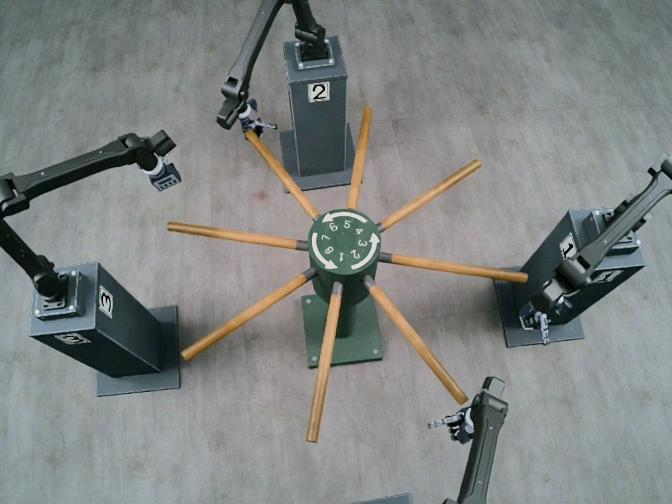

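move(arm1={"joints":{"joint1_rad":-0.65,"joint2_rad":1.91,"joint6_rad":0.9}}, arm3={"joints":{"joint1_rad":-0.65,"joint2_rad":1.87,"joint6_rad":0.9}}, arm2={"joints":{"joint1_rad":0.57,"joint2_rad":1.59,"joint3_rad":1.36,"joint4_rad":-1.10,"joint6_rad":1.9}}, arm4={"joints":{"joint1_rad":0.57,"joint2_rad":1.67,"joint3_rad":1.33,"joint4_rad":-0.99,"joint6_rad":1.9}})

move(arm1={"joints":{"joint1_rad":0.57,"joint2_rad":1.67,"joint3_rad":1.33,"joint4_rad":-0.99,"joint6_rad":1.9}}, arm3={"joints":{"joint1_rad":0.57,"joint2_rad":1.63,"joint3_rad":1.345,"joint4_rad":-1.04,"joint6_rad":1.9}}, arm2={"joints":{"joint1_rad":-0.66,"joint2_rad":1.83,"joint6_rad":0.9}}, arm4={"joints":{"joint1_rad":-0.65,"joint2_rad":1.91,"joint6_rad":0.9}})

move(arm1={"joints":{"joint1_rad":-0.65,"joint2_rad":1.91,"joint6_rad":0.9}}, arm3={"joints":{"joint1_rad":-0.65,"joint2_rad":1.87,"joint6_rad":0.9}}, arm2={"joints":{"joint1_rad":0.57,"joint2_rad":1.59,"joint3_rad":1.36,"joint4_rad":-1.10,"joint6_rad":1.9}}, arm4={"joints":{"joint1_rad":0.57,"joint2_rad":1.67,"joint3_rad":1.33,"joint4_rad":-0.99,"joint6_rad":1.9}})

move(arm1={"joints":{"joint1_rad":0.57,"joint2_rad":1.67,"joint3_rad":1.33,"joint4_rad":-0.99,"joint6_rad":1.9}}, arm3={"joints":{"joint1_rad":0.57,"joint2_rad":1.63,"joint3_rad":1.345,"joint4_rad":-1.04,"joint6_rad":1.9}}, arm2={"joints":{"joint1_rad":-0.66,"joint2_rad":1.83,"joint6_rad":0.9}}, arm4={"joints":{"joint1_rad":-0.65,"joint2_rad":1.91,"joint6_rad":0.9}})

move(arm1={"joints":{"joint1_rad":-0.65,"joint2_rad":1.91,"joint6_rad":0.9}}, arm3={"joints":{"joint1_rad":-0.65,"joint2_rad":1.87,"joint6_rad":0.9}}, arm2={"joints":{"joint1_rad":0.57,"joint2_rad":1.59,"joint3_rad":1.36,"joint4_rad":-1.10,"joint6_rad":1.9}}, arm4={"joints":{"joint1_rad":0.57,"joint2_rad":1.67,"joint3_rad":1.33,"joint4_rad":-0.99,"joint6_rad":1.9}})

move(arm1={"joints":{"joint1_rad":0.57,"joint2_rad":1.67,"joint3_rad":1.33,"joint4_rad":-0.99,"joint6_rad":1.9}}, arm3={"joints":{"joint1_rad":0.57,"joint2_rad":1.63,"joint3_rad":1.345,"joint4_rad":-1.04,"joint6_rad":1.9}}, arm2={"joints":{"joint1_rad":-0.66,"joint2_rad":1.83,"joint6_rad":0.9}}, arm4={"joints":{"joint1_rad":-0.65,"joint2_rad":1.91,"joint6_rad":0.9}})

move(arm1={"joints":{"joint1_rad":-0.65,"joint2_rad":1.91,"joint6_rad":0.9}}, arm3={"joints":{"joint1_rad":-0.65,"joint2_rad":1.87,"joint6_rad":0.9}}, arm2={"joints":{"joint1_rad":0.57,"joint2_rad":1.59,"joint3_rad":1.36,"joint4_rad":-1.10,"joint6_rad":1.9}}, arm4={"joints":{"joint1_rad":0.57,"joint2_rad":1.67,"joint3_rad":1.33,"joint4_rad":-0.99,"joint6_rad":1.9}})

move(arm1={"joints":{"joint1_rad":0.57,"joint2_rad":1.67,"joint3_rad":1.33,"joint4_rad":-0.99,"joint6_rad":1.9}}, arm3={"joints":{"joint1_rad":0.57,"joint2_rad":1.63,"joint3_rad":1.345,"joint4_rad":-1.04,"joint6_rad":1.9}}, arm2={"joints":{"joint1_rad":-0.66,"joint2_rad":1.83,"joint6_rad":0.9}}, arm4={"joints":{"joint1_rad":-0.65,"joint2_rad":1.91,"joint6_rad":0.9}})

move(arm1={"joints":{"joint1_rad":-0.65,"joint2_rad":1.91,"joint6_rad":0.9}}, arm3={"joints":{"joint1_rad":-0.65,"joint2_rad":1.87,"joint6_rad":0.9}}, arm2={"joints":{"joint1_rad":0.57,"joint2_rad":1.59,"joint3_rad":1.36,"joint4_rad":-1.10,"joint6_rad":1.9}}, arm4={"joints":{"joint1_rad":0.57,"joint2_rad":1.67,"joint3_rad":1.33,"joint4_rad":-0.99,"joint6_rad":1.9}})

move(arm1={"joints":{"joint1_rad":0.57,"joint2_rad":1.67,"joint3_rad":1.33,"joint4_rad":-0.99,"joint6_rad":1.9}}, arm3={"joints":{"joint1_rad":0.57,"joint2_rad":1.63,"joint3_rad":1.345,"joint4_rad":-1.04,"joint6_rad":1.9}}, arm2={"joints":{"joint1_rad":-0.66,"joint2_rad":1.83,"joint6_rad":0.9}}, arm4={"joints":{"joint1_rad":-0.65,"joint2_rad":1.91,"joint6_rad":0.9}})

move(arm1={"joints":{"joint1_rad":-0.65,"joint2_rad":1.91,"joint6_rad":0.9}}, arm3={"joints":{"joint1_rad":-0.65,"joint2_rad":1.87,"joint6_rad":0.9}}, arm2={"joints":{"joint1_rad":0.57,"joint2_rad":1.59,"joint3_rad":1.36,"joint4_rad":-1.10,"joint6_rad":1.9}}, arm4={"joints":{"joint1_rad":0.57,"joint2_rad":1.67,"joint3_rad":1.33,"joint4_rad":-0.99,"joint6_rad":1.9}})

move(arm1={"joints":{"joint1_rad":0.57,"joint2_rad":1.67,"joint3_rad":1.33,"joint4_rad":-0.99,"joint6_rad":1.9}}, arm3={"joints":{"joint1_rad":0.57,"joint2_rad":1.63,"joint3_rad":1.345,"joint4_rad":-1.04,"joint6_rad":1.9}}, arm2={"joints":{"joint1_rad":-0.66,"joint2_rad":1.83,"joint6_rad":0.9}}, arm4={"joints":{"joint1_rad":-0.65,"joint2_rad":1.91,"joint6_rad":0.9}}, cameras=["cam_over"])

zoom_image(camera="cam_over", region=[300, 200, 390, 280])

Scene clock: 157.87 s.
Joint torques (N m): arm1=[-0.85 -18.67 8.83 0.4 0.03 0.18] | arm2=[-0.26 -12.4 10.73 0.68 -0.05 0.11] | arm3=[-1.32 -14.51 9.61 -0.21 -0.03 0.02] | arm4=[-1.79 -12.75 7.87 0.24 0.03 0.1]
Motor temperatures (°C): arm1=[26 32 40 23 29 23] | arm2=[26 31 40 25 25 25] | arm3=[25 28 36 25 28 26] | arm4=[27 33 35 24 25 25]
Heat: arm1: hottest joint3_rad 40 °C; arm2: hottest joint3_rad 40 °C; arm3: hottest joint3_rad 36 °C; arm4: hottest joint3_rad 35 °C.
move: arm1 done; arm2 done; arm3 done; arm4 done
Joint velocities: within noise
arm1.joint_positions: joint1_rad=-0.644 joint2_rad=+1.903 joint3_rad=+1.297 joint4_rad=-0.998 joint5_rad=-0.009 joint6_rad=+0.886 hand_little=-1.000 hand_ring=-1.000 hand_middle=-1.000 hand_index=-1.000 hand_thumb_turn=-1.000 hand_thumb_bend=+1.000 hand_force_limit=+0.000 hand_speed=+0.200
arm1.joint_status: all done
arm1.hand_stopped_by: target,target,target,target,target,target
arm1.little_load_n: 0.0
arm1.ring_load_n: 0.0
arm1.middle_load_n: 0.0
arm1.index_load_n: 0.0
arm1.thumb_bend_load_n: 0.0
arm1.thumb_turn_load_n: 0.0
arm1.hand: x=+0.5476 y=+0.2634 z=+0.8059 quat_wxyz=(+0.009, +1.000, +0.002, +0.013) (m; scene frame)
arm1.hand_target: x=+0.5352 y=+0.2770 z=+0.8124 quat_wxyz=(-0.002, +1.000, -0.008, -0.001) (m; scene frame)
arm1.hand_status: not commanded
arm2.joint_positions: joint1_rad=+0.571 joint2_rad=+1.590 joint3_rad=+1.345 joint4_rad=-1.098 joint5_rad=+0.000 joint6_rad=+1.886 hand_little=-1.000 hand_ring=-1.000 hand_middle=-1.000 hand_index=-1.000 hand_thumb_turn=-1.000 hand_thumb_bend=+1.000 hand_force_limit=+0.000 hand_speed=+0.200
arm2.joint_status: all done
arm2.hand_stopped_by: target,target,target,target,target,target
arm2.little_load_n: 0.0
arm2.ring_load_n: 0.0
arm2.middle_load_n: 0.0
arm2.index_load_n: 0.0
arm2.thumb_bend_load_n: 0.0
arm2.thumb_turn_load_n: 0.0
arm2.hand: x=+0.3583 y=+0.5337 z=+0.9412 quat_wxyz=(-0.109, -0.591, -0.798, +0.034) (m; scene frame)
arm2.hand_target: x=+0.3604 y=+0.5285 z=+0.9485 quat_wxyz=(-0.116, -0.597, -0.793, +0.035) (m; scene frame)
arm2.hand_status: not commanded
arm3.joint_positions: joint1_rad=-0.642 joint2_rad=+1.882 joint3_rad=+1.306 joint4_rad=-1.047 joint5_rad=-0.010 joint6_rad=+0.892 hand_little=-1.000 hand_ring=-1.000 hand_middle=-1.000 hand_index=-1.000 hand_thumb_turn=-1.000 hand_thumb_bend=+1.000 hand_force_limit=+0.000 hand_speed=+0.200
arm3.joint_status: all done
arm3.hand_stopped_by: target,target,target,target,target,target
arm3.little_load_n: 0.0
arm3.ring_load_n: 0.5
arm3.middle_load_n: 0.0
arm3.index_load_n: 0.0
arm3.thumb_bend_load_n: 0.0
arm3.thumb_turn_load_n: 0.0
arm3.hand: x=-0.5428 y=-0.2301 z=+0.7983 quat_wxyz=(+0.017, +0.029, -0.999, -0.018) (m; scene frame)
arm3.hand_target: x=-0.5266 y=-0.2462 z=+0.8161 quat_wxyz=(-0.006, +0.022, -1.000, +0.000) (m; scene frame)
arm3.hand_status: not commanded
arm4.joint_positions: joint1_rad=+0.571 joint2_rad=+1.685 joint3_rad=+1.338 joint4_rad=-0.979 joint5_rad=-0.012 joint6_rad=+1.885 hand_little=-1.000 hand_ring=-1.000 hand_middle=-1.000 hand_index=-1.000 hand_thumb_turn=-1.000 hand_thumb_bend=+1.000 hand_force_limit=+0.000 hand_speed=+0.200
arm4.joint_status: all done
arm4.hand_stopped_by: target,target,target,target,target,target
arm4.little_load_n: 0.0
arm4.ring_load_n: 0.0
arm4.middle_load_n: 0.5
arm4.index_load_n: 0.5
arm4.thumb_bend_load_n: 0.0
arm4.thumb_turn_load_n: 0.0
arm4.hand: x=-0.3895 y=-0.5145 z=+0.9414 quat_wxyz=(-0.035, +0.798, -0.591, -0.114) (m; scene frame)
arm4.hand_target: x=-0.3853 y=-0.5173 z=+0.9454 quat_wxyz=(-0.035, +0.793, -0.597, -0.113) (m; scene frame)
arm4.hand_status: not commanded
pictures: none

Scene clock: 160.00 s.
Joint torques (N m): arm1=[-0.44 -19.66 7.75 0.27 0.14 0.2] | arm2=[0.44 -14.33 11.38 0.53 -0.02 0.1] | arm3=[-1.03 -12.4 8.96 0.08 0.03 0.03] | arm4=[-0.97 -13.51 10.15 0.54 0.01 0.08]
Motor temperatures (°C): arm1=[26 32 40 23 29 23] | arm2=[26 31 40 25 26 25] | arm3=[25 28 36 25 27 26] | arm4=[27 33 35 24 26 25]
Heat: arm1: hottest joint3_rad 40 °C; arm2: hottest joint3_rad 40 °C; arm3: hottest joint3_rad 36 °C; arm4: hottest joint3_rad 35 °C.
move: arm1 done; arm2 done; arm3 done; arm4 done
Joint velocities: within noise
arm1.joint_positions: joint1_rad=+0.572 joint2_rad=+1.689 joint3_rad=+1.331 joint4_rad=-0.982 joint5_rad=-0.013 joint6_rad=+1.886 hand_little=-1.000 hand_ring=-1.000 hand_middle=-1.000 hand_index=-1.000 hand_thumb_turn=-1.000 hand_thumb_bend=+1.000 hand_force_limit=+0.000 hand_speed=+0.200
arm1.joint_status: all done
arm1.hand_stopped_by: target,target,target,target,target,target
arm1.little_load_n: 0.0
arm1.ring_load_n: 0.0
arm1.middle_load_n: 0.0
arm1.index_load_n: 0.0
arm1.thumb_bend_load_n: 0.0
arm1.thumb_turn_load_n: 0.0
arm1.hand: x=+0.4888 y=-0.3494 z=+0.9325 quat_wxyz=(+0.049, +0.988, +0.111, -0.099) (m; scene frame)
arm1.hand_target: x=+0.4885 y=-0.3466 z=+0.9422 quat_wxyz=(+0.050, +0.988, +0.103, -0.104) (m; scene frame)
arm1.hand_status: not commanded
arm2.joint_positions: joint1_rad=-0.667 joint2_rad=+1.830 joint3_rad=+1.320 joint4_rad=-1.109 joint5_rad=+0.000 joint6_rad=+0.886 hand_little=-1.000 hand_ring=-1.000 hand_middle=-1.000 hand_index=-1.000 hand_thumb_turn=-1.000 hand_thumb_bend=+1.000 hand_force_limit=+0.000 hand_speed=+0.200
arm2.joint_status: all done
arm2.hand_stopped_by: target,target,target,target,target,target
arm2.little_load_n: 0.0
arm2.ring_load_n: 0.0
arm2.middle_load_n: 0.0
arm2.index_load_n: 0.0
arm2.thumb_bend_load_n: 0.0
arm2.thumb_turn_load_n: 0.0
arm2.hand: x=-0.2440 y=+0.5412 z=+0.7990 quat_wxyz=(+0.002, -0.686, -0.727, -0.026) (m; scene frame)
arm2.hand_target: x=-0.2534 y=+0.5219 z=+0.8117 quat_wxyz=(-0.001, -0.689, -0.725, -0.002) (m; scene frame)
arm2.hand_status: not commanded
arm3.joint_positions: joint1_rad=+0.573 joint2_rad=+1.636 joint3_rad=+1.332 joint4_rad=-1.038 joint5_rad=-0.012 joint6_rad=+1.892 hand_little=-1.000 hand_ring=-1.000 hand_middle=-1.000 hand_index=-1.000 hand_thumb_turn=-1.000 hand_thumb_bend=+1.000 hand_force_limit=+0.000 hand_speed=+0.200
arm3.joint_status: all done
arm3.hand_stopped_by: target,target,target,target,target,target
arm3.little_load_n: 0.0
arm3.ring_load_n: 0.0
arm3.middle_load_n: 0.0
arm3.index_load_n: 0.0
arm3.thumb_bend_load_n: 0.0
arm3.thumb_turn_load_n: 0.0
arm3.hand: x=-0.5272 y=+0.3727 z=+0.9403 quat_wxyz=(-0.100, +0.136, -0.984, -0.054) (m; scene frame)
arm3.hand_target: x=-0.5221 y=+0.3733 z=+0.9493 quat_wxyz=(-0.108, +0.131, -0.984, -0.057) (m; scene frame)
arm3.hand_status: not commanded
arm4.joint_positions: joint1_rad=-0.654 joint2_rad=+1.914 joint3_rad=+1.290 joint4_rad=-1.001 joint5_rad=-0.011 joint6_rad=+0.884 hand_little=-1.000 hand_ring=-1.000 hand_middle=-1.000 hand_index=-1.000 hand_thumb_turn=-1.000 hand_thumb_bend=+1.000 hand_force_limit=+0.000 hand_speed=+0.200
arm4.joint_status: all done
arm4.hand_stopped_by: target,target,target,target,target,target
arm4.little_load_n: 0.0
arm4.ring_load_n: 0.5
arm4.middle_load_n: 0.0
arm4.index_load_n: 0.0
arm4.thumb_bend_load_n: 0.0
arm4.thumb_turn_load_n: 0.0
arm4.hand: x=+0.2275 y=-0.5386 z=+0.8000 quat_wxyz=(+0.025, +0.731, -0.682, +0.001) (m; scene frame)
arm4.hand_target: x=+0.2393 y=-0.5181 z=+0.8135 quat_wxyz=(-0.002, +0.727, -0.686, -0.002) (m; scene frame)
arm4.hand_status: not commanded
pictures: none

Scene clock: 162.20 s.
Joint torques (N m): arm1=[-0.79 -18.67 8.84 0.4 0.03 0.18] | arm2=[-0.26 -12.28 10.74 0.7 -0.04 0.12] | arm3=[-0.97 -14.74 9.62 -0.21 -0.01 0.04] | arm4=[-1.9 -13.1 7.88 0.29 0.06 0.11]
Motor temperatures (°C): arm1=[26 32 40 23 30 23] | arm2=[26 31 40 25 26 25] | arm3=[25 28 36 25 28 26] | arm4=[27 33 35 24 26 25]
Heat: arm1: hottest joint3_rad 40 °C; arm2: hottest joint3_rad 40 °C; arm3: hottest joint3_rad 36 °C; arm4: hottest joint3_rad 35 °C.
move: arm1 done; arm2 done; arm3 done; arm4 done
Joint velocities: within noise
arm1.joint_positions: joint1_rad=-0.644 joint2_rad=+1.903 joint3_rad=+1.297 joint4_rad=-0.998 joint5_rad=-0.009 joint6_rad=+0.886 hand_little=-1.000 hand_ring=-1.000 hand_middle=-1.000 hand_index=-1.000 hand_thumb_turn=-1.000 hand_thumb_bend=+1.000 hand_force_limit=+0.000 hand_speed=+0.200
arm1.joint_status: all done
arm1.hand_stopped_by: target,target,target,target,target,target
arm1.little_load_n: 0.0
arm1.ring_load_n: 0.0
arm1.middle_load_n: 0.0
arm1.index_load_n: 0.0
arm1.thumb_bend_load_n: 0.0
arm1.thumb_turn_load_n: 0.0
arm1.hand: x=+0.5476 y=+0.2632 z=+0.8059 quat_wxyz=(+0.009, +1.000, +0.003, +0.013) (m; scene frame)
arm1.hand_target: x=+0.5351 y=+0.2768 z=+0.8125 quat_wxyz=(-0.002, +1.000, -0.007, -0.001) (m; scene frame)
arm1.hand_status: not commanded
arm2.joint_positions: joint1_rad=+0.571 joint2_rad=+1.589 joint3_rad=+1.344 joint4_rad=-1.099 joint5_rad=+0.000 joint6_rad=+1.886 hand_little=-1.000 hand_ring=-1.000 hand_middle=-1.000 hand_index=-1.000 hand_thumb_turn=-1.000 hand_thumb_bend=+1.000 hand_force_limit=+0.000 hand_speed=+0.200
arm2.joint_status: all done
arm2.hand_stopped_by: target,target,target,target,target,target
arm2.little_load_n: -0.5
arm2.ring_load_n: 0.0
arm2.middle_load_n: 0.0
arm2.index_load_n: 0.0
arm2.thumb_bend_load_n: 0.0
arm2.thumb_turn_load_n: 0.0
arm2.hand: x=+0.3579 y=+0.5339 z=+0.9410 quat_wxyz=(-0.109, -0.591, -0.798, +0.034) (m; scene frame)
arm2.hand_target: x=+0.3604 y=+0.5287 z=+0.9481 quat_wxyz=(-0.115, -0.597, -0.793, +0.035) (m; scene frame)
arm2.hand_status: not commanded
arm3.joint_positions: joint1_rad=-0.642 joint2_rad=+1.882 joint3_rad=+1.307 joint4_rad=-1.047 joint5_rad=-0.010 joint6_rad=+0.893 hand_little=-1.000 hand_ring=-1.000 hand_middle=-1.000 hand_index=-1.000 hand_thumb_turn=-1.000 hand_thumb_bend=+1.000 hand_force_limit=+0.000 hand_speed=+0.200
arm3.joint_status: all done
arm3.hand_stopped_by: target,target,target,target,target,target
arm3.little_load_n: 0.0
arm3.ring_load_n: 0.0
arm3.middle_load_n: 0.0
arm3.index_load_n: 0.0
arm3.thumb_bend_load_n: 0.0
arm3.thumb_turn_load_n: -0.5
arm3.hand: x=-0.5428 y=-0.2302 z=+0.7985 quat_wxyz=(+0.017, +0.029, -0.999, -0.018) (m; scene frame)
arm3.hand_target: x=-0.5266 y=-0.2462 z=+0.8162 quat_wxyz=(-0.006, +0.022, -1.000, +0.000) (m; scene frame)
arm3.hand_status: not commanded
arm4.joint_positions: joint1_rad=+0.572 joint2_rad=+1.685 joint3_rad=+1.338 joint4_rad=-0.979 joint5_rad=-0.012 joint6_rad=+1.885 hand_little=-1.000 hand_ring=-1.000 hand_middle=-1.000 hand_index=-1.000 hand_thumb_turn=-1.000 hand_thumb_bend=+1.000 hand_force_limit=+0.000 hand_speed=+0.200
arm4.joint_status: all done
arm4.hand_stopped_by: target,target,target,target,target,target
arm4.little_load_n: -0.5
arm4.ring_load_n: 0.0
arm4.middle_load_n: 0.0
arm4.index_load_n: 0.0
arm4.thumb_bend_load_n: 0.0
arm4.thumb_turn_load_n: 0.0
arm4.hand: x=-0.3899 y=-0.5148 z=+0.9414 quat_wxyz=(-0.035, +0.798, -0.590, -0.114) (m; scene frame)
arm4.hand_target: x=-0.3854 y=-0.5173 z=+0.9455 quat_wxyz=(-0.035, +0.793, -0.597, -0.113) (m; scene frame)
arm4.hand_status: not commanded
pictures: none

Scene clock: 164.33 s.
Joint torques (N m): arm1=[-0.38 -19.66 7.76 0.28 0.14 0.2] | arm2=[0.44 -14.21 11.37 0.54 -0.02 0.11] | arm3=[-0.73 -12.51 8.98 0.01 0.02 0.03] | arm4=[-1.26 -13.27 10.24 0.53 0.01 0.08]
Motor temperatures (°C): arm1=[26 32 40 23 30 23] | arm2=[26 31 40 25 26 25] | arm3=[25 28 36 25 28 26] | arm4=[27 33 35 24 26 25]
Heat: arm1: hottest joint3_rad 40 °C; arm2: hottest joint3_rad 40 °C; arm3: hottest joint3_rad 36 °C; arm4: hottest joint3_rad 35 °C.
move: arm1 done; arm2 done; arm3 done; arm4 done
Joint velocities: within noise
arm1.joint_positions: joint1_rad=+0.572 joint2_rad=+1.689 joint3_rad=+1.331 joint4_rad=-0.981 joint5_rad=-0.013 joint6_rad=+1.886 hand_little=-1.000 hand_ring=-1.000 hand_middle=-1.000 hand_index=-1.000 hand_thumb_turn=-1.000 hand_thumb_bend=+1.000 hand_force_limit=+0.000 hand_speed=+0.200
arm1.joint_status: all done
arm1.hand_stopped_by: target,target,target,target,target,target
arm1.little_load_n: 0.0
arm1.ring_load_n: 0.0
arm1.middle_load_n: 0.0
arm1.index_load_n: 0.0
arm1.thumb_bend_load_n: 0.0
arm1.thumb_turn_load_n: 0.0
arm1.hand: x=+0.4887 y=-0.3494 z=+0.9323 quat_wxyz=(+0.048, +0.988, +0.111, -0.099) (m; scene frame)
arm1.hand_target: x=+0.4884 y=-0.3465 z=+0.9421 quat_wxyz=(+0.050, +0.988, +0.102, -0.104) (m; scene frame)
arm1.hand_status: not commanded
arm2.joint_positions: joint1_rad=-0.667 joint2_rad=+1.830 joint3_rad=+1.319 joint4_rad=-1.109 joint5_rad=+0.000 joint6_rad=+0.886 hand_little=-1.000 hand_ring=-1.000 hand_middle=-1.000 hand_index=-1.000 hand_thumb_turn=-1.000 hand_thumb_bend=+1.000 hand_force_limit=+0.000 hand_speed=+0.200
arm2.joint_status: all done
arm2.hand_stopped_by: target,target,target,target,target,target
arm2.little_load_n: 0.0
arm2.ring_load_n: 0.5
arm2.middle_load_n: 0.0
arm2.index_load_n: 0.0
arm2.thumb_bend_load_n: 0.0
arm2.thumb_turn_load_n: 0.0
arm2.hand: x=-0.2441 y=+0.5415 z=+0.7990 quat_wxyz=(+0.002, -0.686, -0.727, -0.027) (m; scene frame)
arm2.hand_target: x=-0.2535 y=+0.5222 z=+0.8117 quat_wxyz=(-0.001, -0.689, -0.725, -0.002) (m; scene frame)
arm2.hand_status: not commanded
arm3.joint_positions: joint1_rad=+0.572 joint2_rad=+1.636 joint3_rad=+1.332 joint4_rad=-1.038 joint5_rad=-0.012 joint6_rad=+1.892 hand_little=-1.000 hand_ring=-1.000 hand_middle=-1.000 hand_index=-1.000 hand_thumb_turn=-1.000 hand_thumb_bend=+1.000 hand_force_limit=+0.000 hand_speed=+0.200
arm3.joint_status: all done
arm3.hand_stopped_by: target,target,target,target,target,target
arm3.little_load_n: 0.0
arm3.ring_load_n: 0.0
arm3.middle_load_n: 0.0
arm3.index_load_n: 0.0
arm3.thumb_bend_load_n: 0.0
arm3.thumb_turn_load_n: 0.0
arm3.hand: x=-0.5270 y=+0.3723 z=+0.9401 quat_wxyz=(-0.100, +0.136, -0.984, -0.053) (m; scene frame)
arm3.hand_target: x=-0.5220 y=+0.3731 z=+0.9493 quat_wxyz=(-0.108, +0.131, -0.984, -0.057) (m; scene frame)
arm3.hand_status: not commanded
arm4.joint_positions: joint1_rad=-0.654 joint2_rad=+1.915 joint3_rad=+1.290 joint4_rad=-1.000 joint5_rad=-0.011 joint6_rad=+0.884 hand_little=-1.000 hand_ring=-1.000 hand_middle=-1.000 hand_index=-1.000 hand_thumb_turn=-1.000 hand_thumb_bend=+1.000 hand_force_limit=+0.000 hand_speed=+0.200
arm4.joint_status: all done
arm4.hand_stopped_by: target,target,target,target,target,target
arm4.little_load_n: 0.0
arm4.ring_load_n: 0.0
arm4.middle_load_n: 0.0
arm4.index_load_n: 0.0
arm4.thumb_bend_load_n: 0.0
arm4.thumb_turn_load_n: 0.0
arm4.hand: x=+0.2275 y=-0.5387 z=+0.7994 quat_wxyz=(+0.026, +0.731, -0.682, +0.001) (m; scene frame)
arm4.hand_target: x=+0.2394 y=-0.5180 z=+0.8133 quat_wxyz=(-0.002, +0.727, -0.686, -0.002) (m; scene frame)
arm4.hand_status: not commanded
pictures: none

Scene clock: 166.53 s.
Joint torques (N m): arm1=[-0.79 -18.73 8.84 0.4 0.03 0.18] | arm2=[-0.21 -12.4 10.7 0.68 -0.04 0.13] | arm3=[-0.91 -14.68 9.69 -0.21 -0.03 0.03] | arm4=[-1.73 -12.98 7.79 0.29 0.04 0.11]
Motor temperatures (°C): arm1=[26 32 40 23 31 23] | arm2=[26 31 40 25 26 25] | arm3=[25 28 36 25 29 26] | arm4=[27 33 35 24 26 25]
Heat: arm1: hottest joint3_rad 40 °C; arm2: hottest joint3_rad 40 °C; arm3: hottest joint3_rad 36 °C; arm4: hottest joint3_rad 35 °C.
move: arm1 done; arm2 done; arm3 done; arm4 done
Joint velocities: within noise
arm1.joint_positions: joint1_rad=-0.644 joint2_rad=+1.904 joint3_rad=+1.297 joint4_rad=-0.998 joint5_rad=-0.009 joint6_rad=+0.886 hand_little=-1.000 hand_ring=-1.000 hand_middle=-1.000 hand_index=-1.000 hand_thumb_turn=-1.000 hand_thumb_bend=+1.000 hand_force_limit=+0.000 hand_speed=+0.200
arm1.joint_status: all done
arm1.hand_stopped_by: target,target,target,target,target,target
arm1.little_load_n: 0.0
arm1.ring_load_n: 0.0
arm1.middle_load_n: 0.0
arm1.index_load_n: 0.5
arm1.thumb_bend_load_n: 0.0
arm1.thumb_turn_load_n: 0.0
arm1.hand: x=+0.5476 y=+0.2632 z=+0.8057 quat_wxyz=(+0.009, +1.000, +0.003, +0.013) (m; scene frame)
arm1.hand_target: x=+0.5350 y=+0.2768 z=+0.8124 quat_wxyz=(-0.002, +1.000, -0.007, -0.001) (m; scene frame)
arm1.hand_status: not commanded
arm2.joint_positions: joint1_rad=+0.571 joint2_rad=+1.590 joint3_rad=+1.345 joint4_rad=-1.098 joint5_rad=+0.000 joint6_rad=+1.886 hand_little=-1.000 hand_ring=-1.000 hand_middle=-1.000 hand_index=-1.000 hand_thumb_turn=-1.000 hand_thumb_bend=+1.000 hand_force_limit=+0.000 hand_speed=+0.200
arm2.joint_status: all done
arm2.hand_stopped_by: target,target,target,target,target,target
arm2.little_load_n: 0.0
arm2.ring_load_n: 0.0
arm2.middle_load_n: 0.0
arm2.index_load_n: 0.0
arm2.thumb_bend_load_n: 0.0
arm2.thumb_turn_load_n: 0.0
arm2.hand: x=+0.3584 y=+0.5336 z=+0.9408 quat_wxyz=(-0.109, -0.591, -0.798, +0.034) (m; scene frame)
arm2.hand_target: x=+0.3605 y=+0.5286 z=+0.9483 quat_wxyz=(-0.115, -0.597, -0.793, +0.035) (m; scene frame)
arm2.hand_status: not commanded
arm3.joint_positions: joint1_rad=-0.642 joint2_rad=+1.882 joint3_rad=+1.306 joint4_rad=-1.047 joint5_rad=-0.010 joint6_rad=+0.893 hand_little=-1.000 hand_ring=-1.000 hand_middle=-1.000 hand_index=-1.000 hand_thumb_turn=-1.000 hand_thumb_bend=+1.000 hand_force_limit=+0.000 hand_speed=+0.200
arm3.joint_status: all done
arm3.hand_stopped_by: target,target,target,target,target,target
arm3.little_load_n: -0.5
arm3.ring_load_n: 0.0
arm3.middle_load_n: 0.0
arm3.index_load_n: 0.0
arm3.thumb_bend_load_n: 0.0
arm3.thumb_turn_load_n: 0.0
arm3.hand: x=-0.5429 y=-0.2301 z=+0.7983 quat_wxyz=(+0.017, +0.029, -0.999, -0.018) (m; scene frame)
arm3.hand_target: x=-0.5268 y=-0.2461 z=+0.8159 quat_wxyz=(-0.006, +0.022, -1.000, +0.000) (m; scene frame)
arm3.hand_status: not commanded
arm4.joint_positions: joint1_rad=+0.571 joint2_rad=+1.686 joint3_rad=+1.338 joint4_rad=-0.979 joint5_rad=-0.012 joint6_rad=+1.885 hand_little=-1.000 hand_ring=-1.000 hand_middle=-1.000 hand_index=-1.000 hand_thumb_turn=-1.000 hand_thumb_bend=+1.000 hand_force_limit=+0.000 hand_speed=+0.200
arm4.joint_status: all done
arm4.hand_stopped_by: target,target,target,target,target,target
arm4.little_load_n: 0.0
arm4.ring_load_n: 0.5
arm4.middle_load_n: 0.0
arm4.index_load_n: 0.0
arm4.thumb_bend_load_n: 0.0
arm4.thumb_turn_load_n: 0.0
arm4.hand: x=-0.3898 y=-0.5145 z=+0.9411 quat_wxyz=(-0.035, +0.798, -0.591, -0.114) (m; scene frame)
arm4.hand_target: x=-0.3855 y=-0.5173 z=+0.9455 quat_wxyz=(-0.035, +0.793, -0.598, -0.113) (m; scene frame)
arm4.hand_status: not commanded
pictures: none

Scene clock: 168.67 s.
Joint torques (N m): arm1=[-0.44 -19.66 7.75 0.27 0.14 0.2] | arm2=[0.38 -14.21 11.34 0.53 -0.02 0.11] | arm3=[-0.73 -12.16 9.03 0.02 0.04 0.03] | arm4=[-1.08 -12.98 10.24 0.42 0.02 0.1]
Motor temperatures (°C): arm1=[26 32 40 23 31 23] | arm2=[26 31 40 25 27 25] | arm3=[25 28 36 25 28 26] | arm4=[27 33 35 24 27 25]
Heat: arm1: hottest joint3_rad 40 °C; arm2: hottest joint3_rad 40 °C; arm3: hottest joint3_rad 36 °C; arm4: hottest joint3_rad 35 °C.
move: arm1 done; arm2 done; arm3 done; arm4 done
Joint velocities: within noise
arm1.joint_positions: joint1_rad=+0.573 joint2_rad=+1.689 joint3_rad=+1.331 joint4_rad=-0.982 joint5_rad=-0.013 joint6_rad=+1.886 hand_little=-1.000 hand_ring=-1.000 hand_middle=-1.000 hand_index=-1.000 hand_thumb_turn=-1.000 hand_thumb_bend=+1.000 hand_force_limit=+0.000 hand_speed=+0.200
arm1.joint_status: all done
arm1.hand_stopped_by: target,target,target,target,target,target
arm1.little_load_n: 0.0
arm1.ring_load_n: 0.0
arm1.middle_load_n: 0.0
arm1.index_load_n: 0.0
arm1.thumb_bend_load_n: 0.0
arm1.thumb_turn_load_n: 0.0
arm1.hand: x=+0.4889 y=-0.3496 z=+0.9327 quat_wxyz=(+0.049, +0.988, +0.111, -0.099) (m; scene frame)
arm1.hand_target: x=+0.4885 y=-0.3465 z=+0.9423 quat_wxyz=(+0.050, +0.988, +0.103, -0.104) (m; scene frame)
arm1.hand_status: not commanded
arm2.joint_positions: joint1_rad=-0.667 joint2_rad=+1.830 joint3_rad=+1.320 joint4_rad=-1.109 joint5_rad=+0.000 joint6_rad=+0.886 hand_little=-1.000 hand_ring=-1.000 hand_middle=-1.000 hand_index=-1.000 hand_thumb_turn=-1.000 hand_thumb_bend=+1.000 hand_force_limit=+0.000 hand_speed=+0.200
arm2.joint_status: all done
arm2.hand_stopped_by: target,target,target,target,target,target
arm2.little_load_n: 0.0
arm2.ring_load_n: 0.0
arm2.middle_load_n: 0.0
arm2.index_load_n: 0.0
arm2.thumb_bend_load_n: 0.0
arm2.thumb_turn_load_n: 0.0
arm2.hand: x=-0.2442 y=+0.5413 z=+0.7991 quat_wxyz=(+0.002, -0.686, -0.727, -0.026) (m; scene frame)
arm2.hand_target: x=-0.2535 y=+0.5221 z=+0.8116 quat_wxyz=(-0.001, -0.689, -0.725, -0.002) (m; scene frame)
arm2.hand_status: not commanded
arm3.joint_positions: joint1_rad=+0.572 joint2_rad=+1.635 joint3_rad=+1.332 joint4_rad=-1.038 joint5_rad=-0.012 joint6_rad=+1.892 hand_little=-1.000 hand_ring=-1.000 hand_middle=-1.000 hand_index=-1.000 hand_thumb_turn=-1.000 hand_thumb_bend=+1.000 hand_force_limit=+0.000 hand_speed=+0.200
arm3.joint_status: all done
arm3.hand_stopped_by: target,target,target,target,target,target
arm3.little_load_n: 0.0
arm3.ring_load_n: 0.0
arm3.middle_load_n: 0.0
arm3.index_load_n: 0.0
arm3.thumb_bend_load_n: 0.0
arm3.thumb_turn_load_n: 0.0
arm3.hand: x=-0.5271 y=+0.3722 z=+0.9403 quat_wxyz=(-0.100, +0.136, -0.984, -0.053) (m; scene frame)
arm3.hand_target: x=-0.5221 y=+0.3732 z=+0.9492 quat_wxyz=(-0.108, +0.131, -0.984, -0.057) (m; scene frame)
arm3.hand_status: not commanded
arm4.joint_positions: joint1_rad=-0.654 joint2_rad=+1.914 joint3_rad=+1.290 joint4_rad=-1.001 joint5_rad=-0.011 joint6_rad=+0.884 hand_little=-1.000 hand_ring=-1.000 hand_middle=-1.000 hand_index=-1.000 hand_thumb_turn=-1.000 hand_thumb_bend=+1.000 hand_force_limit=+0.000 hand_speed=+0.200
arm4.joint_status: all done
arm4.hand_stopped_by: target,target,target,target,target,target
arm4.little_load_n: 0.0
arm4.ring_load_n: 0.0
arm4.middle_load_n: 0.5
arm4.index_load_n: 0.0
arm4.thumb_bend_load_n: 0.0
arm4.thumb_turn_load_n: 0.0
arm4.hand: x=+0.2275 y=-0.5387 z=+0.7998 quat_wxyz=(+0.025, +0.731, -0.682, +0.001) (m; scene frame)
arm4.hand_target: x=+0.2394 y=-0.5181 z=+0.8136 quat_wxyz=(-0.002, +0.727, -0.686, -0.002) (m; scene frame)
arm4.hand_status: not commanded
pictures: none

Scene clock: 170.87 s.
Joint torques (N m): arm1=[-0.79 -18.73 8.83 0.4 0.03 0.18] | arm2=[-0.26 -12.45 10.69 0.69 -0.04 0.12] | arm3=[-1.32 -14.56 9.63 -0.16 -0.04 0.03] | arm4=[-1.44 -12.92 7.86 0.28 0.04 0.1]
Motor temperatures (°C): arm1=[26 32 40 23 32 23] | arm2=[26 31 40 25 26 25] | arm3=[25 28 36 25 29 26] | arm4=[27 33 35 24 27 25]
Heat: arm1: hottest joint3_rad 40 °C; arm2: hottest joint3_rad 40 °C; arm3: hottest joint3_rad 36 °C; arm4: hottest joint3_rad 35 °C.
move: arm1 done; arm2 done; arm3 done; arm4 done
Joint velocities: within noise
arm1.joint_positions: joint1_rad=-0.644 joint2_rad=+1.904 joint3_rad=+1.297 joint4_rad=-0.998 joint5_rad=-0.009 joint6_rad=+0.886 hand_little=-1.000 hand_ring=-1.000 hand_middle=-1.000 hand_index=-1.000 hand_thumb_turn=-1.000 hand_thumb_bend=+1.000 hand_force_limit=+0.000 hand_speed=+0.200
arm1.joint_status: all done
arm1.hand_stopped_by: target,target,target,target,target,target
arm1.little_load_n: 0.0
arm1.ring_load_n: 0.0
arm1.middle_load_n: 0.5
arm1.index_load_n: 0.0
arm1.thumb_bend_load_n: 0.0
arm1.thumb_turn_load_n: 0.5
arm1.hand: x=+0.5476 y=+0.2632 z=+0.8057 quat_wxyz=(+0.009, +1.000, +0.003, +0.013) (m; scene frame)
arm1.hand_target: x=+0.5351 y=+0.2767 z=+0.8123 quat_wxyz=(-0.001, +1.000, -0.007, -0.001) (m; scene frame)
arm1.hand_status: not commanded
arm2.joint_positions: joint1_rad=+0.571 joint2_rad=+1.590 joint3_rad=+1.345 joint4_rad=-1.098 joint5_rad=+0.000 joint6_rad=+1.886 hand_little=-1.000 hand_ring=-1.000 hand_middle=-1.000 hand_index=-1.000 hand_thumb_turn=-1.000 hand_thumb_bend=+1.000 hand_force_limit=+0.000 hand_speed=+0.200
arm2.joint_status: all done
arm2.hand_stopped_by: target,target,target,target,target,target
arm2.little_load_n: 0.0
arm2.ring_load_n: 0.0
arm2.middle_load_n: 0.0
arm2.index_load_n: 0.0
arm2.thumb_bend_load_n: 0.0
arm2.thumb_turn_load_n: 0.0
arm2.hand: x=+0.3586 y=+0.5338 z=+0.9410 quat_wxyz=(-0.109, -0.591, -0.799, +0.034) (m; scene frame)
arm2.hand_target: x=+0.3603 y=+0.5286 z=+0.9483 quat_wxyz=(-0.115, -0.597, -0.793, +0.035) (m; scene frame)
arm2.hand_status: not commanded
arm3.joint_positions: joint1_rad=-0.642 joint2_rad=+1.882 joint3_rad=+1.306 joint4_rad=-1.047 joint5_rad=-0.010 joint6_rad=+0.893 hand_little=-1.000 hand_ring=-1.000 hand_middle=-1.000 hand_index=-1.000 hand_thumb_turn=-1.000 hand_thumb_bend=+1.000 hand_force_limit=+0.000 hand_speed=+0.200
arm3.joint_status: all done
arm3.hand_stopped_by: target,target,target,target,target,target
arm3.little_load_n: 0.0
arm3.ring_load_n: 0.0
arm3.middle_load_n: 0.0
arm3.index_load_n: 0.0
arm3.thumb_bend_load_n: 0.0
arm3.thumb_turn_load_n: 0.0
arm3.hand: x=-0.5429 y=-0.2301 z=+0.7983 quat_wxyz=(+0.017, +0.029, -0.999, -0.018) (m; scene frame)
arm3.hand_target: x=-0.5268 y=-0.2461 z=+0.8160 quat_wxyz=(-0.006, +0.022, -1.000, +0.000) (m; scene frame)
arm3.hand_status: not commanded
arm4.joint_positions: joint1_rad=+0.571 joint2_rad=+1.686 joint3_rad=+1.337 joint4_rad=-0.979 joint5_rad=-0.012 joint6_rad=+1.885 hand_little=-1.000 hand_ring=-1.000 hand_middle=-1.000 hand_index=-1.000 hand_thumb_turn=-1.000 hand_thumb_bend=+1.000 hand_force_limit=+0.000 hand_speed=+0.200
arm4.joint_status: all done
arm4.hand_stopped_by: target,target,target,target,target,target
arm4.little_load_n: 0.0
arm4.ring_load_n: 0.0
arm4.middle_load_n: 0.0
arm4.index_load_n: 0.0
arm4.thumb_bend_load_n: 0.0
arm4.thumb_turn_load_n: 0.0
arm4.hand: x=-0.3894 y=-0.5147 z=+0.9410 quat_wxyz=(-0.035, +0.798, -0.591, -0.114) (m; scene frame)
arm4.hand_target: x=-0.3852 y=-0.5173 z=+0.9452 quat_wxyz=(-0.035, +0.793, -0.598, -0.112) (m; scene frame)
arm4.hand_status: not commanded
pictures: none

Scene clock: 173.00 s.
Joint torques (N m): arm1=[-0.38 -19.72 7.75 0.27 0.14 0.2] | arm2=[0.32 -14.15 11.37 0.53 -0.03 0.11] | arm3=[-0.85 -12.22 8.96 -0.02 0.02 0.03] | arm4=[-1.03 -13.98 10.33 0.39 0.03 0.08]
Motor temperatures (°C): arm1=[26 32 40 23 31 23] | arm2=[26 31 40 25 27 25] | arm3=[25 28 36 25 29 26] | arm4=[27 33 35 24 27 25]
Heat: arm1: hottest joint3_rad 40 °C; arm2: hottest joint3_rad 40 °C; arm3: hottest joint3_rad 36 °C; arm4: hottest joint3_rad 35 °C.
move: arm1 done; arm2 done; arm3 done; arm4 done
Joint velocities: within noise
arm1.joint_positions: joint1_rad=+0.572 joint2_rad=+1.689 joint3_rad=+1.331 joint4_rad=-0.981 joint5_rad=-0.013 joint6_rad=+1.886 hand_little=-1.000 hand_ring=-1.000 hand_middle=-1.000 hand_index=-1.000 hand_thumb_turn=-1.000 hand_thumb_bend=+1.000 hand_force_limit=+0.000 hand_speed=+0.200
arm1.joint_status: all done
arm1.hand_stopped_by: target,target,target,target,target,target
arm1.little_load_n: 0.0
arm1.ring_load_n: 0.0
arm1.middle_load_n: 0.0
arm1.index_load_n: 0.0
arm1.thumb_bend_load_n: 0.0
arm1.thumb_turn_load_n: 0.0
arm1.hand: x=+0.4887 y=-0.3494 z=+0.9325 quat_wxyz=(+0.049, +0.988, +0.111, -0.099) (m; scene frame)
arm1.hand_target: x=+0.4884 y=-0.3465 z=+0.9423 quat_wxyz=(+0.050, +0.988, +0.102, -0.104) (m; scene frame)
arm1.hand_status: not commanded
arm2.joint_positions: joint1_rad=-0.667 joint2_rad=+1.830 joint3_rad=+1.320 joint4_rad=-1.109 joint5_rad=+0.000 joint6_rad=+0.886 hand_little=-1.000 hand_ring=-1.000 hand_middle=-1.000 hand_index=-1.000 hand_thumb_turn=-1.000 hand_thumb_bend=+1.000 hand_force_limit=+0.000 hand_speed=+0.200
arm2.joint_status: all done
arm2.hand_stopped_by: target,target,target,target,target,target
arm2.little_load_n: 0.0
arm2.ring_load_n: 0.5
arm2.middle_load_n: 0.0
arm2.index_load_n: 0.0
arm2.thumb_bend_load_n: -0.5
arm2.thumb_turn_load_n: 0.0
arm2.hand: x=-0.2441 y=+0.5412 z=+0.7991 quat_wxyz=(+0.002, -0.686, -0.727, -0.026) (m; scene frame)
arm2.hand_target: x=-0.2534 y=+0.5220 z=+0.8117 quat_wxyz=(-0.001, -0.689, -0.725, -0.002) (m; scene frame)
arm2.hand_status: not commanded
arm3.joint_positions: joint1_rad=+0.573 joint2_rad=+1.635 joint3_rad=+1.332 joint4_rad=-1.038 joint5_rad=-0.012 joint6_rad=+1.892 hand_little=-1.000 hand_ring=-1.000 hand_middle=-1.000 hand_index=-1.000 hand_thumb_turn=-1.000 hand_thumb_bend=+1.000 hand_force_limit=+0.000 hand_speed=+0.200
arm3.joint_status: all done
arm3.hand_stopped_by: target,target,target,target,target,target
arm3.little_load_n: 0.0
arm3.ring_load_n: 0.0
arm3.middle_load_n: 0.0
arm3.index_load_n: 0.0
arm3.thumb_bend_load_n: 0.0
arm3.thumb_turn_load_n: 0.0
arm3.hand: x=-0.5270 y=+0.3725 z=+0.9405 quat_wxyz=(-0.101, +0.136, -0.984, -0.054) (m; scene frame)
arm3.hand_target: x=-0.5220 y=+0.3733 z=+0.9496 quat_wxyz=(-0.108, +0.131, -0.984, -0.057) (m; scene frame)
arm3.hand_status: not commanded
arm4.joint_positions: joint1_rad=-0.654 joint2_rad=+1.914 joint3_rad=+1.289 joint4_rad=-1.000 joint5_rad=-0.011 joint6_rad=+0.884 hand_little=-1.000 hand_ring=-1.000 hand_middle=-1.000 hand_index=-1.000 hand_thumb_turn=-1.000 hand_thumb_bend=+1.000 hand_force_limit=+0.000 hand_speed=+0.200
arm4.joint_status: all done
arm4.hand_stopped_by: target,target,target,target,target,target
arm4.little_load_n: 0.0
arm4.ring_load_n: 0.0
arm4.middle_load_n: 0.0
arm4.index_load_n: 0.0
arm4.thumb_bend_load_n: 0.0
arm4.thumb_turn_load_n: 0.0
arm4.hand: x=+0.2274 y=-0.5387 z=+0.7997 quat_wxyz=(+0.025, +0.731, -0.682, +0.001) (m; scene frame)
arm4.hand_target: x=+0.2393 y=-0.5181 z=+0.8134 quat_wxyz=(-0.002, +0.727, -0.686, -0.002) (m; scene frame)
arm4.hand_status: not commanded
pictures: none

Scene clock: 175.13 s.
Joint torques (N m): arm1=[-0.79 -18.67 8.84 0.4 0.03 0.18] | arm2=[-0.32 -12.34 10.7 0.66 -0.04 0.12] | arm3=[-0.91 -14.33 9.61 -0.12 -0.02 0.03] | arm4=[-1.85 -12.98 7.86 0.29 0.06 0.12]
Motor temperatures (°C): arm1=[26 32 40 23 32 23] | arm2=[26 31 40 25 27 25] | arm3=[25 28 36 25 29 26] | arm4=[27 33 35 24 27 25]
Heat: arm1: hottest joint3_rad 40 °C; arm2: hottest joint3_rad 40 °C; arm3: hottest joint3_rad 36 °C; arm4: hottest joint3_rad 35 °C.
move: arm1 done; arm2 done; arm3 done; arm4 done
Joint velocities: within noise
arm1.joint_positions: joint1_rad=-0.644 joint2_rad=+1.904 joint3_rad=+1.297 joint4_rad=-0.998 joint5_rad=-0.009 joint6_rad=+0.886 hand_little=-1.000 hand_ring=-1.000 hand_middle=-1.000 hand_index=-1.000 hand_thumb_turn=-1.000 hand_thumb_bend=+1.000 hand_force_limit=+0.000 hand_speed=+0.200
arm1.joint_status: all done
arm1.hand_stopped_by: target,target,target,target,target,target
arm1.little_load_n: 0.0
arm1.ring_load_n: 0.0
arm1.middle_load_n: 0.0
arm1.index_load_n: 0.0
arm1.thumb_bend_load_n: 0.0
arm1.thumb_turn_load_n: 0.0
arm1.hand: x=+0.5476 y=+0.2632 z=+0.8057 quat_wxyz=(+0.009, +1.000, +0.003, +0.013) (m; scene frame)
arm1.hand_target: x=+0.5351 y=+0.2768 z=+0.8123 quat_wxyz=(-0.001, +1.000, -0.007, -0.001) (m; scene frame)
arm1.hand_status: not commanded
arm2.joint_positions: joint1_rad=+0.571 joint2_rad=+1.590 joint3_rad=+1.345 joint4_rad=-1.098 joint5_rad=+0.000 joint6_rad=+1.886 hand_little=-1.000 hand_ring=-1.000 hand_middle=-1.000 hand_index=-1.000 hand_thumb_turn=-1.000 hand_thumb_bend=+1.000 hand_force_limit=+0.000 hand_speed=+0.200
arm2.joint_status: all done
arm2.hand_stopped_by: target,target,target,target,target,target
arm2.little_load_n: 0.0
arm2.ring_load_n: 0.0
arm2.middle_load_n: 0.0
arm2.index_load_n: 0.0
arm2.thumb_bend_load_n: 0.0
arm2.thumb_turn_load_n: 0.0
arm2.hand: x=+0.3583 y=+0.5337 z=+0.9407 quat_wxyz=(-0.109, -0.591, -0.798, +0.034) (m; scene frame)
arm2.hand_target: x=+0.3604 y=+0.5286 z=+0.9482 quat_wxyz=(-0.115, -0.597, -0.793, +0.035) (m; scene frame)
arm2.hand_status: not commanded
arm3.joint_positions: joint1_rad=-0.642 joint2_rad=+1.882 joint3_rad=+1.307 joint4_rad=-1.047 joint5_rad=-0.010 joint6_rad=+0.893 hand_little=-1.000 hand_ring=-1.000 hand_middle=-1.000 hand_index=-1.000 hand_thumb_turn=-1.000 hand_thumb_bend=+1.000 hand_force_limit=+0.000 hand_speed=+0.200
arm3.joint_status: all done
arm3.hand_stopped_by: target,target,target,target,target,target
arm3.little_load_n: 0.0
arm3.ring_load_n: 0.0
arm3.middle_load_n: 0.0
arm3.index_load_n: 0.5
arm3.thumb_bend_load_n: 0.0
arm3.thumb_turn_load_n: 0.0
arm3.hand: x=-0.5427 y=-0.2303 z=+0.7985 quat_wxyz=(+0.017, +0.029, -0.999, -0.017) (m; scene frame)
arm3.hand_target: x=-0.5266 y=-0.2463 z=+0.8160 quat_wxyz=(-0.006, +0.022, -1.000, +0.000) (m; scene frame)
arm3.hand_status: not commanded
arm4.joint_positions: joint1_rad=+0.571 joint2_rad=+1.686 joint3_rad=+1.338 joint4_rad=-0.980 joint5_rad=-0.012 joint6_rad=+1.885 hand_little=-1.000 hand_ring=-1.000 hand_middle=-1.000 hand_index=-1.000 hand_thumb_turn=-1.000 hand_thumb_bend=+1.000 hand_force_limit=+0.000 hand_speed=+0.200
arm4.joint_status: all done
arm4.hand_stopped_by: target,target,target,target,target,target
arm4.little_load_n: 0.0
arm4.ring_load_n: 0.0
arm4.middle_load_n: 0.0
arm4.index_load_n: 0.0
arm4.thumb_bend_load_n: 0.0
arm4.thumb_turn_load_n: 0.0
arm4.hand: x=-0.3897 y=-0.5146 z=+0.9413 quat_wxyz=(-0.035, +0.798, -0.591, -0.114) (m; scene frame)
arm4.hand_target: x=-0.3854 y=-0.5173 z=+0.9455 quat_wxyz=(-0.035, +0.793, -0.597, -0.113) (m; scene frame)
arm4.hand_status: not commanded
pictures: none

Scene clock: 177.27 s.
Joint torques (N m): arm1=[-0.44 -19.66 7.75 0.28 0.14 0.19] | arm2=[0.44 -14.21 11.36 0.53 -0.03 0.11] | arm3=[-1.03 -12.28 9.03 0.05 0.01 0.04] | arm4=[-1.08 -12.92 10.19 0.49 0.03 0.09]
Motor temperatures (°C): arm1=[26 32 40 23 32 23] | arm2=[26 31 40 25 27 25] | arm3=[25 28 36 25 29 26] | arm4=[27 33 35 24 28 25]
Heat: arm1: hottest joint3_rad 40 °C; arm2: hottest joint3_rad 40 °C; arm3: hottest joint3_rad 36 °C; arm4: hottest joint3_rad 35 °C.
move: arm1 done; arm2 done; arm3 done; arm4 done
Joint velocities: within noise
arm1.joint_positions: joint1_rad=+0.573 joint2_rad=+1.689 joint3_rad=+1.331 joint4_rad=-0.982 joint5_rad=-0.013 joint6_rad=+1.886 hand_little=-1.000 hand_ring=-1.000 hand_middle=-1.000 hand_index=-1.000 hand_thumb_turn=-1.000 hand_thumb_bend=+1.000 hand_force_limit=+0.000 hand_speed=+0.200
arm1.joint_status: all done
arm1.hand_stopped_by: target,target,target,target,target,target
arm1.little_load_n: 0.0
arm1.ring_load_n: 0.0
arm1.middle_load_n: 0.0
arm1.index_load_n: 0.0
arm1.thumb_bend_load_n: 0.0
arm1.thumb_turn_load_n: 0.0
arm1.hand: x=+0.4889 y=-0.3496 z=+0.9327 quat_wxyz=(+0.049, +0.988, +0.111, -0.099) (m; scene frame)
arm1.hand_target: x=+0.4885 y=-0.3465 z=+0.9423 quat_wxyz=(+0.050, +0.988, +0.103, -0.104) (m; scene frame)
arm1.hand_status: not commanded
arm2.joint_positions: joint1_rad=-0.667 joint2_rad=+1.830 joint3_rad=+1.319 joint4_rad=-1.109 joint5_rad=+0.000 joint6_rad=+0.886 hand_little=-1.000 hand_ring=-1.000 hand_middle=-1.000 hand_index=-1.000 hand_thumb_turn=-1.000 hand_thumb_bend=+1.000 hand_force_limit=+0.000 hand_speed=+0.200
arm2.joint_status: all done
arm2.hand_stopped_by: target,target,target,target,target,target
arm2.little_load_n: 0.0
arm2.ring_load_n: 0.0
arm2.middle_load_n: 0.0
arm2.index_load_n: 0.0
arm2.thumb_bend_load_n: 0.0
arm2.thumb_turn_load_n: 0.0
arm2.hand: x=-0.2439 y=+0.5414 z=+0.7990 quat_wxyz=(+0.002, -0.686, -0.727, -0.027) (m; scene frame)
arm2.hand_target: x=-0.2532 y=+0.5222 z=+0.8116 quat_wxyz=(-0.001, -0.689, -0.725, -0.002) (m; scene frame)
arm2.hand_status: not commanded
arm3.joint_positions: joint1_rad=+0.573 joint2_rad=+1.635 joint3_rad=+1.332 joint4_rad=-1.038 joint5_rad=-0.012 joint6_rad=+1.892 hand_little=-1.000 hand_ring=-1.000 hand_middle=-1.000 hand_index=-1.000 hand_thumb_turn=-1.000 hand_thumb_bend=+1.000 hand_force_limit=+0.000 hand_speed=+0.200
arm3.joint_status: all done
arm3.hand_stopped_by: target,target,target,target,target,target
arm3.little_load_n: 0.0
arm3.ring_load_n: 0.0
arm3.middle_load_n: 0.0
arm3.index_load_n: 0.5
arm3.thumb_bend_load_n: 0.0
arm3.thumb_turn_load_n: 0.0
arm3.hand: x=-0.5272 y=+0.3724 z=+0.9403 quat_wxyz=(-0.100, +0.136, -0.984, -0.053) (m; scene frame)
arm3.hand_target: x=-0.5223 y=+0.3732 z=+0.9491 quat_wxyz=(-0.108, +0.131, -0.984, -0.057) (m; scene frame)
arm3.hand_status: not commanded
arm4.joint_positions: joint1_rad=-0.654 joint2_rad=+1.915 joint3_rad=+1.290 joint4_rad=-1.001 joint5_rad=-0.011 joint6_rad=+0.885 hand_little=-1.000 hand_ring=-1.000 hand_middle=-1.000 hand_index=-1.000 hand_thumb_turn=-1.000 hand_thumb_bend=+1.000 hand_force_limit=+0.000 hand_speed=+0.200
arm4.joint_status: all done
arm4.hand_stopped_by: target,target,target,target,target,target
arm4.little_load_n: 0.0
arm4.ring_load_n: 0.0
arm4.middle_load_n: 0.0
arm4.index_load_n: 0.0
arm4.thumb_bend_load_n: 0.0
arm4.thumb_turn_load_n: 0.0
arm4.hand: x=+0.2275 y=-0.5387 z=+0.7996 quat_wxyz=(+0.026, +0.731, -0.682, +0.001) (m; scene frame)
arm4.hand_target: x=+0.2394 y=-0.5181 z=+0.8135 quat_wxyz=(-0.002, +0.727, -0.687, -0.002) (m; scene frame)
arm4.hand_status: not commanded
pictures: none

Scene clock: 179.47 s.
Joint torques (N m): arm1=[-0.79 -18.67 8.83 0.4 0.02 0.18] | arm2=[-0.26 -12.34 10.69 0.66 -0.04 0.12] | arm3=[-1.14 -14.56 9.62 -0.09 -0.03 0.01] | arm4=[-1.79 -13.1 7.87 0.34 0.05 0.1]
Motor temperatures (°C): arm1=[26 32 40 23 33 23] | arm2=[26 31 40 25 27 25] | arm3=[25 28 36 25 30 26] | arm4=[27 33 35 24 28 25]
Heat: arm1: hottest joint3_rad 40 °C; arm2: hottest joint3_rad 40 °C; arm3: hottest joint3_rad 36 °C; arm4: hottest joint3_rad 35 °C.
move: arm1 done; arm2 done; arm3 done; arm4 done
Joint velocities: within noise
arm1.joint_positions: joint1_rad=-0.644 joint2_rad=+1.904 joint3_rad=+1.297 joint4_rad=-0.998 joint5_rad=-0.009 joint6_rad=+0.886 hand_little=-1.000 hand_ring=-1.000 hand_middle=-1.000 hand_index=-1.000 hand_thumb_turn=-1.000 hand_thumb_bend=+1.000 hand_force_limit=+0.000 hand_speed=+0.200
arm1.joint_status: all done
arm1.hand_stopped_by: target,target,target,target,target,target
arm1.little_load_n: 0.0
arm1.ring_load_n: 0.0
arm1.middle_load_n: 0.0
arm1.index_load_n: 0.0
arm1.thumb_bend_load_n: 0.0
arm1.thumb_turn_load_n: 0.0
arm1.hand: x=+0.5477 y=+0.2633 z=+0.8057 quat_wxyz=(+0.009, +1.000, +0.002, +0.013) (m; scene frame)
arm1.hand_target: x=+0.5353 y=+0.2769 z=+0.8122 quat_wxyz=(-0.001, +1.000, -0.008, -0.001) (m; scene frame)
arm1.hand_status: not commanded
arm2.joint_positions: joint1_rad=+0.571 joint2_rad=+1.590 joint3_rad=+1.345 joint4_rad=-1.098 joint5_rad=+0.000 joint6_rad=+1.886 hand_little=-1.000 hand_ring=-1.000 hand_middle=-1.000 hand_index=-1.000 hand_thumb_turn=-1.000 hand_thumb_bend=+1.000 hand_force_limit=+0.000 hand_speed=+0.200
arm2.joint_status: all done
arm2.hand_stopped_by: target,target,target,target,target,target
arm2.little_load_n: 0.0
arm2.ring_load_n: 0.0
arm2.middle_load_n: 0.0
arm2.index_load_n: 0.0
arm2.thumb_bend_load_n: 0.0
arm2.thumb_turn_load_n: 0.0
arm2.hand: x=+0.3583 y=+0.5334 z=+0.9412 quat_wxyz=(-0.109, -0.591, -0.798, +0.034) (m; scene frame)
arm2.hand_target: x=+0.3603 y=+0.5284 z=+0.9485 quat_wxyz=(-0.116, -0.597, -0.793, +0.035) (m; scene frame)
arm2.hand_status: not commanded
arm3.joint_positions: joint1_rad=-0.643 joint2_rad=+1.882 joint3_rad=+1.306 joint4_rad=-1.047 joint5_rad=-0.010 joint6_rad=+0.893 hand_little=-1.000 hand_ring=-1.000 hand_middle=-1.000 hand_index=-1.000 hand_thumb_turn=-1.000 hand_thumb_bend=+1.000 hand_force_limit=+0.000 hand_speed=+0.200
arm3.joint_status: all done
arm3.hand_stopped_by: target,target,target,target,target,target
arm3.little_load_n: 0.0
arm3.ring_load_n: 0.0
arm3.middle_load_n: 0.0
arm3.index_load_n: 0.0
arm3.thumb_bend_load_n: 0.0
arm3.thumb_turn_load_n: 0.0
arm3.hand: x=-0.5430 y=-0.2303 z=+0.7983 quat_wxyz=(+0.017, +0.029, -0.999, -0.018) (m; scene frame)
arm3.hand_target: x=-0.5269 y=-0.2463 z=+0.8159 quat_wxyz=(-0.006, +0.021, -1.000, +0.000) (m; scene frame)
arm3.hand_status: not commanded
arm4.joint_positions: joint1_rad=+0.572 joint2_rad=+1.686 joint3_rad=+1.338 joint4_rad=-0.979 joint5_rad=-0.012 joint6_rad=+1.885 hand_little=-1.000 hand_ring=-1.000 hand_middle=-1.000 hand_index=-1.000 hand_thumb_turn=-1.000 hand_thumb_bend=+1.000 hand_force_limit=+0.000 hand_speed=+0.200
arm4.joint_status: all done
arm4.hand_stopped_by: target,target,target,target,target,target
arm4.little_load_n: 0.0
arm4.ring_load_n: 0.0
arm4.middle_load_n: 0.0
arm4.index_load_n: 0.5
arm4.thumb_bend_load_n: 0.0
arm4.thumb_turn_load_n: 0.0
arm4.hand: x=-0.3899 y=-0.5148 z=+0.9411 quat_wxyz=(-0.035, +0.798, -0.590, -0.114) (m; scene frame)
arm4.hand_target: x=-0.3855 y=-0.5175 z=+0.9454 quat_wxyz=(-0.035, +0.793, -0.597, -0.113) (m; scene frame)
arm4.hand_status: not commanded
pictures: none

Scene clock: 181.60 s.
Joint torques (N m): arm1=[-0.38 -19.72 7.75 0.27 0.14 0.2] | arm2=[0.44 -14.21 11.36 0.55 -0.02 0.11] | arm3=[-0.91 -12.4 8.95 -0.02 0.02 0.05] | arm4=[-0.91 -13.16 10.21 0.55 0.01 0.07]
Motor temperatures (°C): arm1=[26 32 40 23 32 23] | arm2=[26 31 40 25 28 25] | arm3=[25 28 36 25 29 26] | arm4=[27 33 35 24 28 25]
Heat: arm1: hottest joint3_rad 40 °C; arm2: hottest joint3_rad 40 °C; arm3: hottest joint3_rad 36 °C; arm4: hottest joint3_rad 35 °C.
move: arm1 done; arm2 done; arm3 done; arm4 done
Joint velocities: within noise
arm1.joint_positions: joint1_rad=+0.573 joint2_rad=+1.689 joint3_rad=+1.331 joint4_rad=-0.981 joint5_rad=-0.013 joint6_rad=+1.886 hand_little=-1.000 hand_ring=-1.000 hand_middle=-1.000 hand_index=-1.000 hand_thumb_turn=-1.000 hand_thumb_bend=+1.000 hand_force_limit=+0.000 hand_speed=+0.200
arm1.joint_status: all done
arm1.hand_stopped_by: target,target,target,target,target,target
arm1.little_load_n: 0.0
arm1.ring_load_n: 0.0
arm1.middle_load_n: 0.0
arm1.index_load_n: 0.0
arm1.thumb_bend_load_n: 0.0
arm1.thumb_turn_load_n: 0.0
arm1.hand: x=+0.4887 y=-0.3497 z=+0.9327 quat_wxyz=(+0.049, +0.988, +0.111, -0.099) (m; scene frame)
arm1.hand_target: x=+0.4884 y=-0.3466 z=+0.9425 quat_wxyz=(+0.050, +0.988, +0.103, -0.104) (m; scene frame)
arm1.hand_status: not commanded
arm2.joint_positions: joint1_rad=-0.667 joint2_rad=+1.830 joint3_rad=+1.320 joint4_rad=-1.109 joint5_rad=+0.000 joint6_rad=+0.886 hand_little=-1.000 hand_ring=-1.000 hand_middle=-1.000 hand_index=-1.000 hand_thumb_turn=-1.000 hand_thumb_bend=+1.000 hand_force_limit=+0.000 hand_speed=+0.200
arm2.joint_status: all done
arm2.hand_stopped_by: target,target,target,target,target,target
arm2.little_load_n: 0.0
arm2.ring_load_n: -0.5
arm2.middle_load_n: 0.0
arm2.index_load_n: 0.0
arm2.thumb_bend_load_n: 0.0
arm2.thumb_turn_load_n: 0.0
arm2.hand: x=-0.2441 y=+0.5413 z=+0.7991 quat_wxyz=(+0.002, -0.686, -0.727, -0.026) (m; scene frame)
arm2.hand_target: x=-0.2534 y=+0.5220 z=+0.8116 quat_wxyz=(-0.001, -0.689, -0.725, -0.002) (m; scene frame)
arm2.hand_status: not commanded
arm3.joint_positions: joint1_rad=+0.573 joint2_rad=+1.635 joint3_rad=+1.332 joint4_rad=-1.038 joint5_rad=-0.012 joint6_rad=+1.892 hand_little=-1.000 hand_ring=-1.000 hand_middle=-1.000 hand_index=-1.000 hand_thumb_turn=-1.000 hand_thumb_bend=+1.000 hand_force_limit=+0.000 hand_speed=+0.200
arm3.joint_status: all done
arm3.hand_stopped_by: target,target,target,target,target,target
arm3.little_load_n: 0.5
arm3.ring_load_n: 0.0
arm3.middle_load_n: 0.0
arm3.index_load_n: 0.0
arm3.thumb_bend_load_n: 0.0
arm3.thumb_turn_load_n: 0.0
arm3.hand: x=-0.5273 y=+0.3726 z=+0.9403 quat_wxyz=(-0.100, +0.136, -0.984, -0.054) (m; scene frame)
arm3.hand_target: x=-0.5221 y=+0.3732 z=+0.9493 quat_wxyz=(-0.108, +0.131, -0.984, -0.057) (m; scene frame)
arm3.hand_status: not commanded
arm4.joint_positions: joint1_rad=-0.654 joint2_rad=+1.914 joint3_rad=+1.290 joint4_rad=-1.001 joint5_rad=-0.011 joint6_rad=+0.884 hand_little=-1.000 hand_ring=-1.000 hand_middle=-1.000 hand_index=-1.000 hand_thumb_turn=-1.000 hand_thumb_bend=+1.000 hand_force_limit=+0.000 hand_speed=+0.200
arm4.joint_status: all done
arm4.hand_stopped_by: target,target,target,target,target,target
arm4.little_load_n: 0.5
arm4.ring_load_n: 0.0
arm4.middle_load_n: 0.0
arm4.index_load_n: 0.0
arm4.thumb_bend_load_n: -0.5
arm4.thumb_turn_load_n: 0.0
arm4.hand: x=+0.2275 y=-0.5387 z=+0.7998 quat_wxyz=(+0.025, +0.731, -0.682, +0.001) (m; scene frame)
arm4.hand_target: x=+0.2395 y=-0.5181 z=+0.8136 quat_wxyz=(-0.002, +0.727, -0.686, -0.002) (m; scene frame)
arm4.hand_status: not commanded
pictures: cam_over
Images, in order (width x height): cam_over 672x504.

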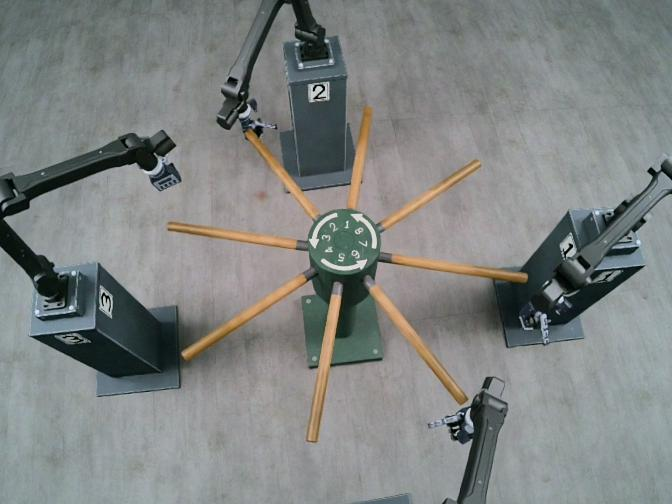

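Scaled by 5.600 from the camera's 672x504 image, which has a finer 960x720 frame.

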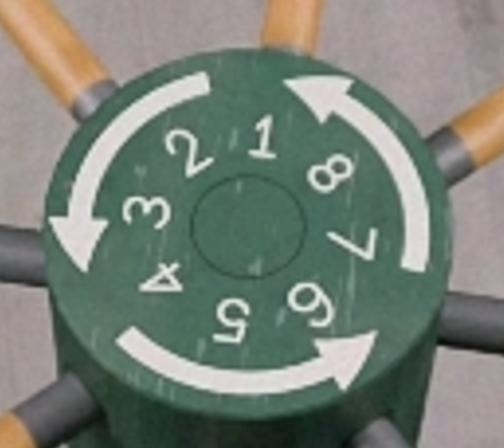

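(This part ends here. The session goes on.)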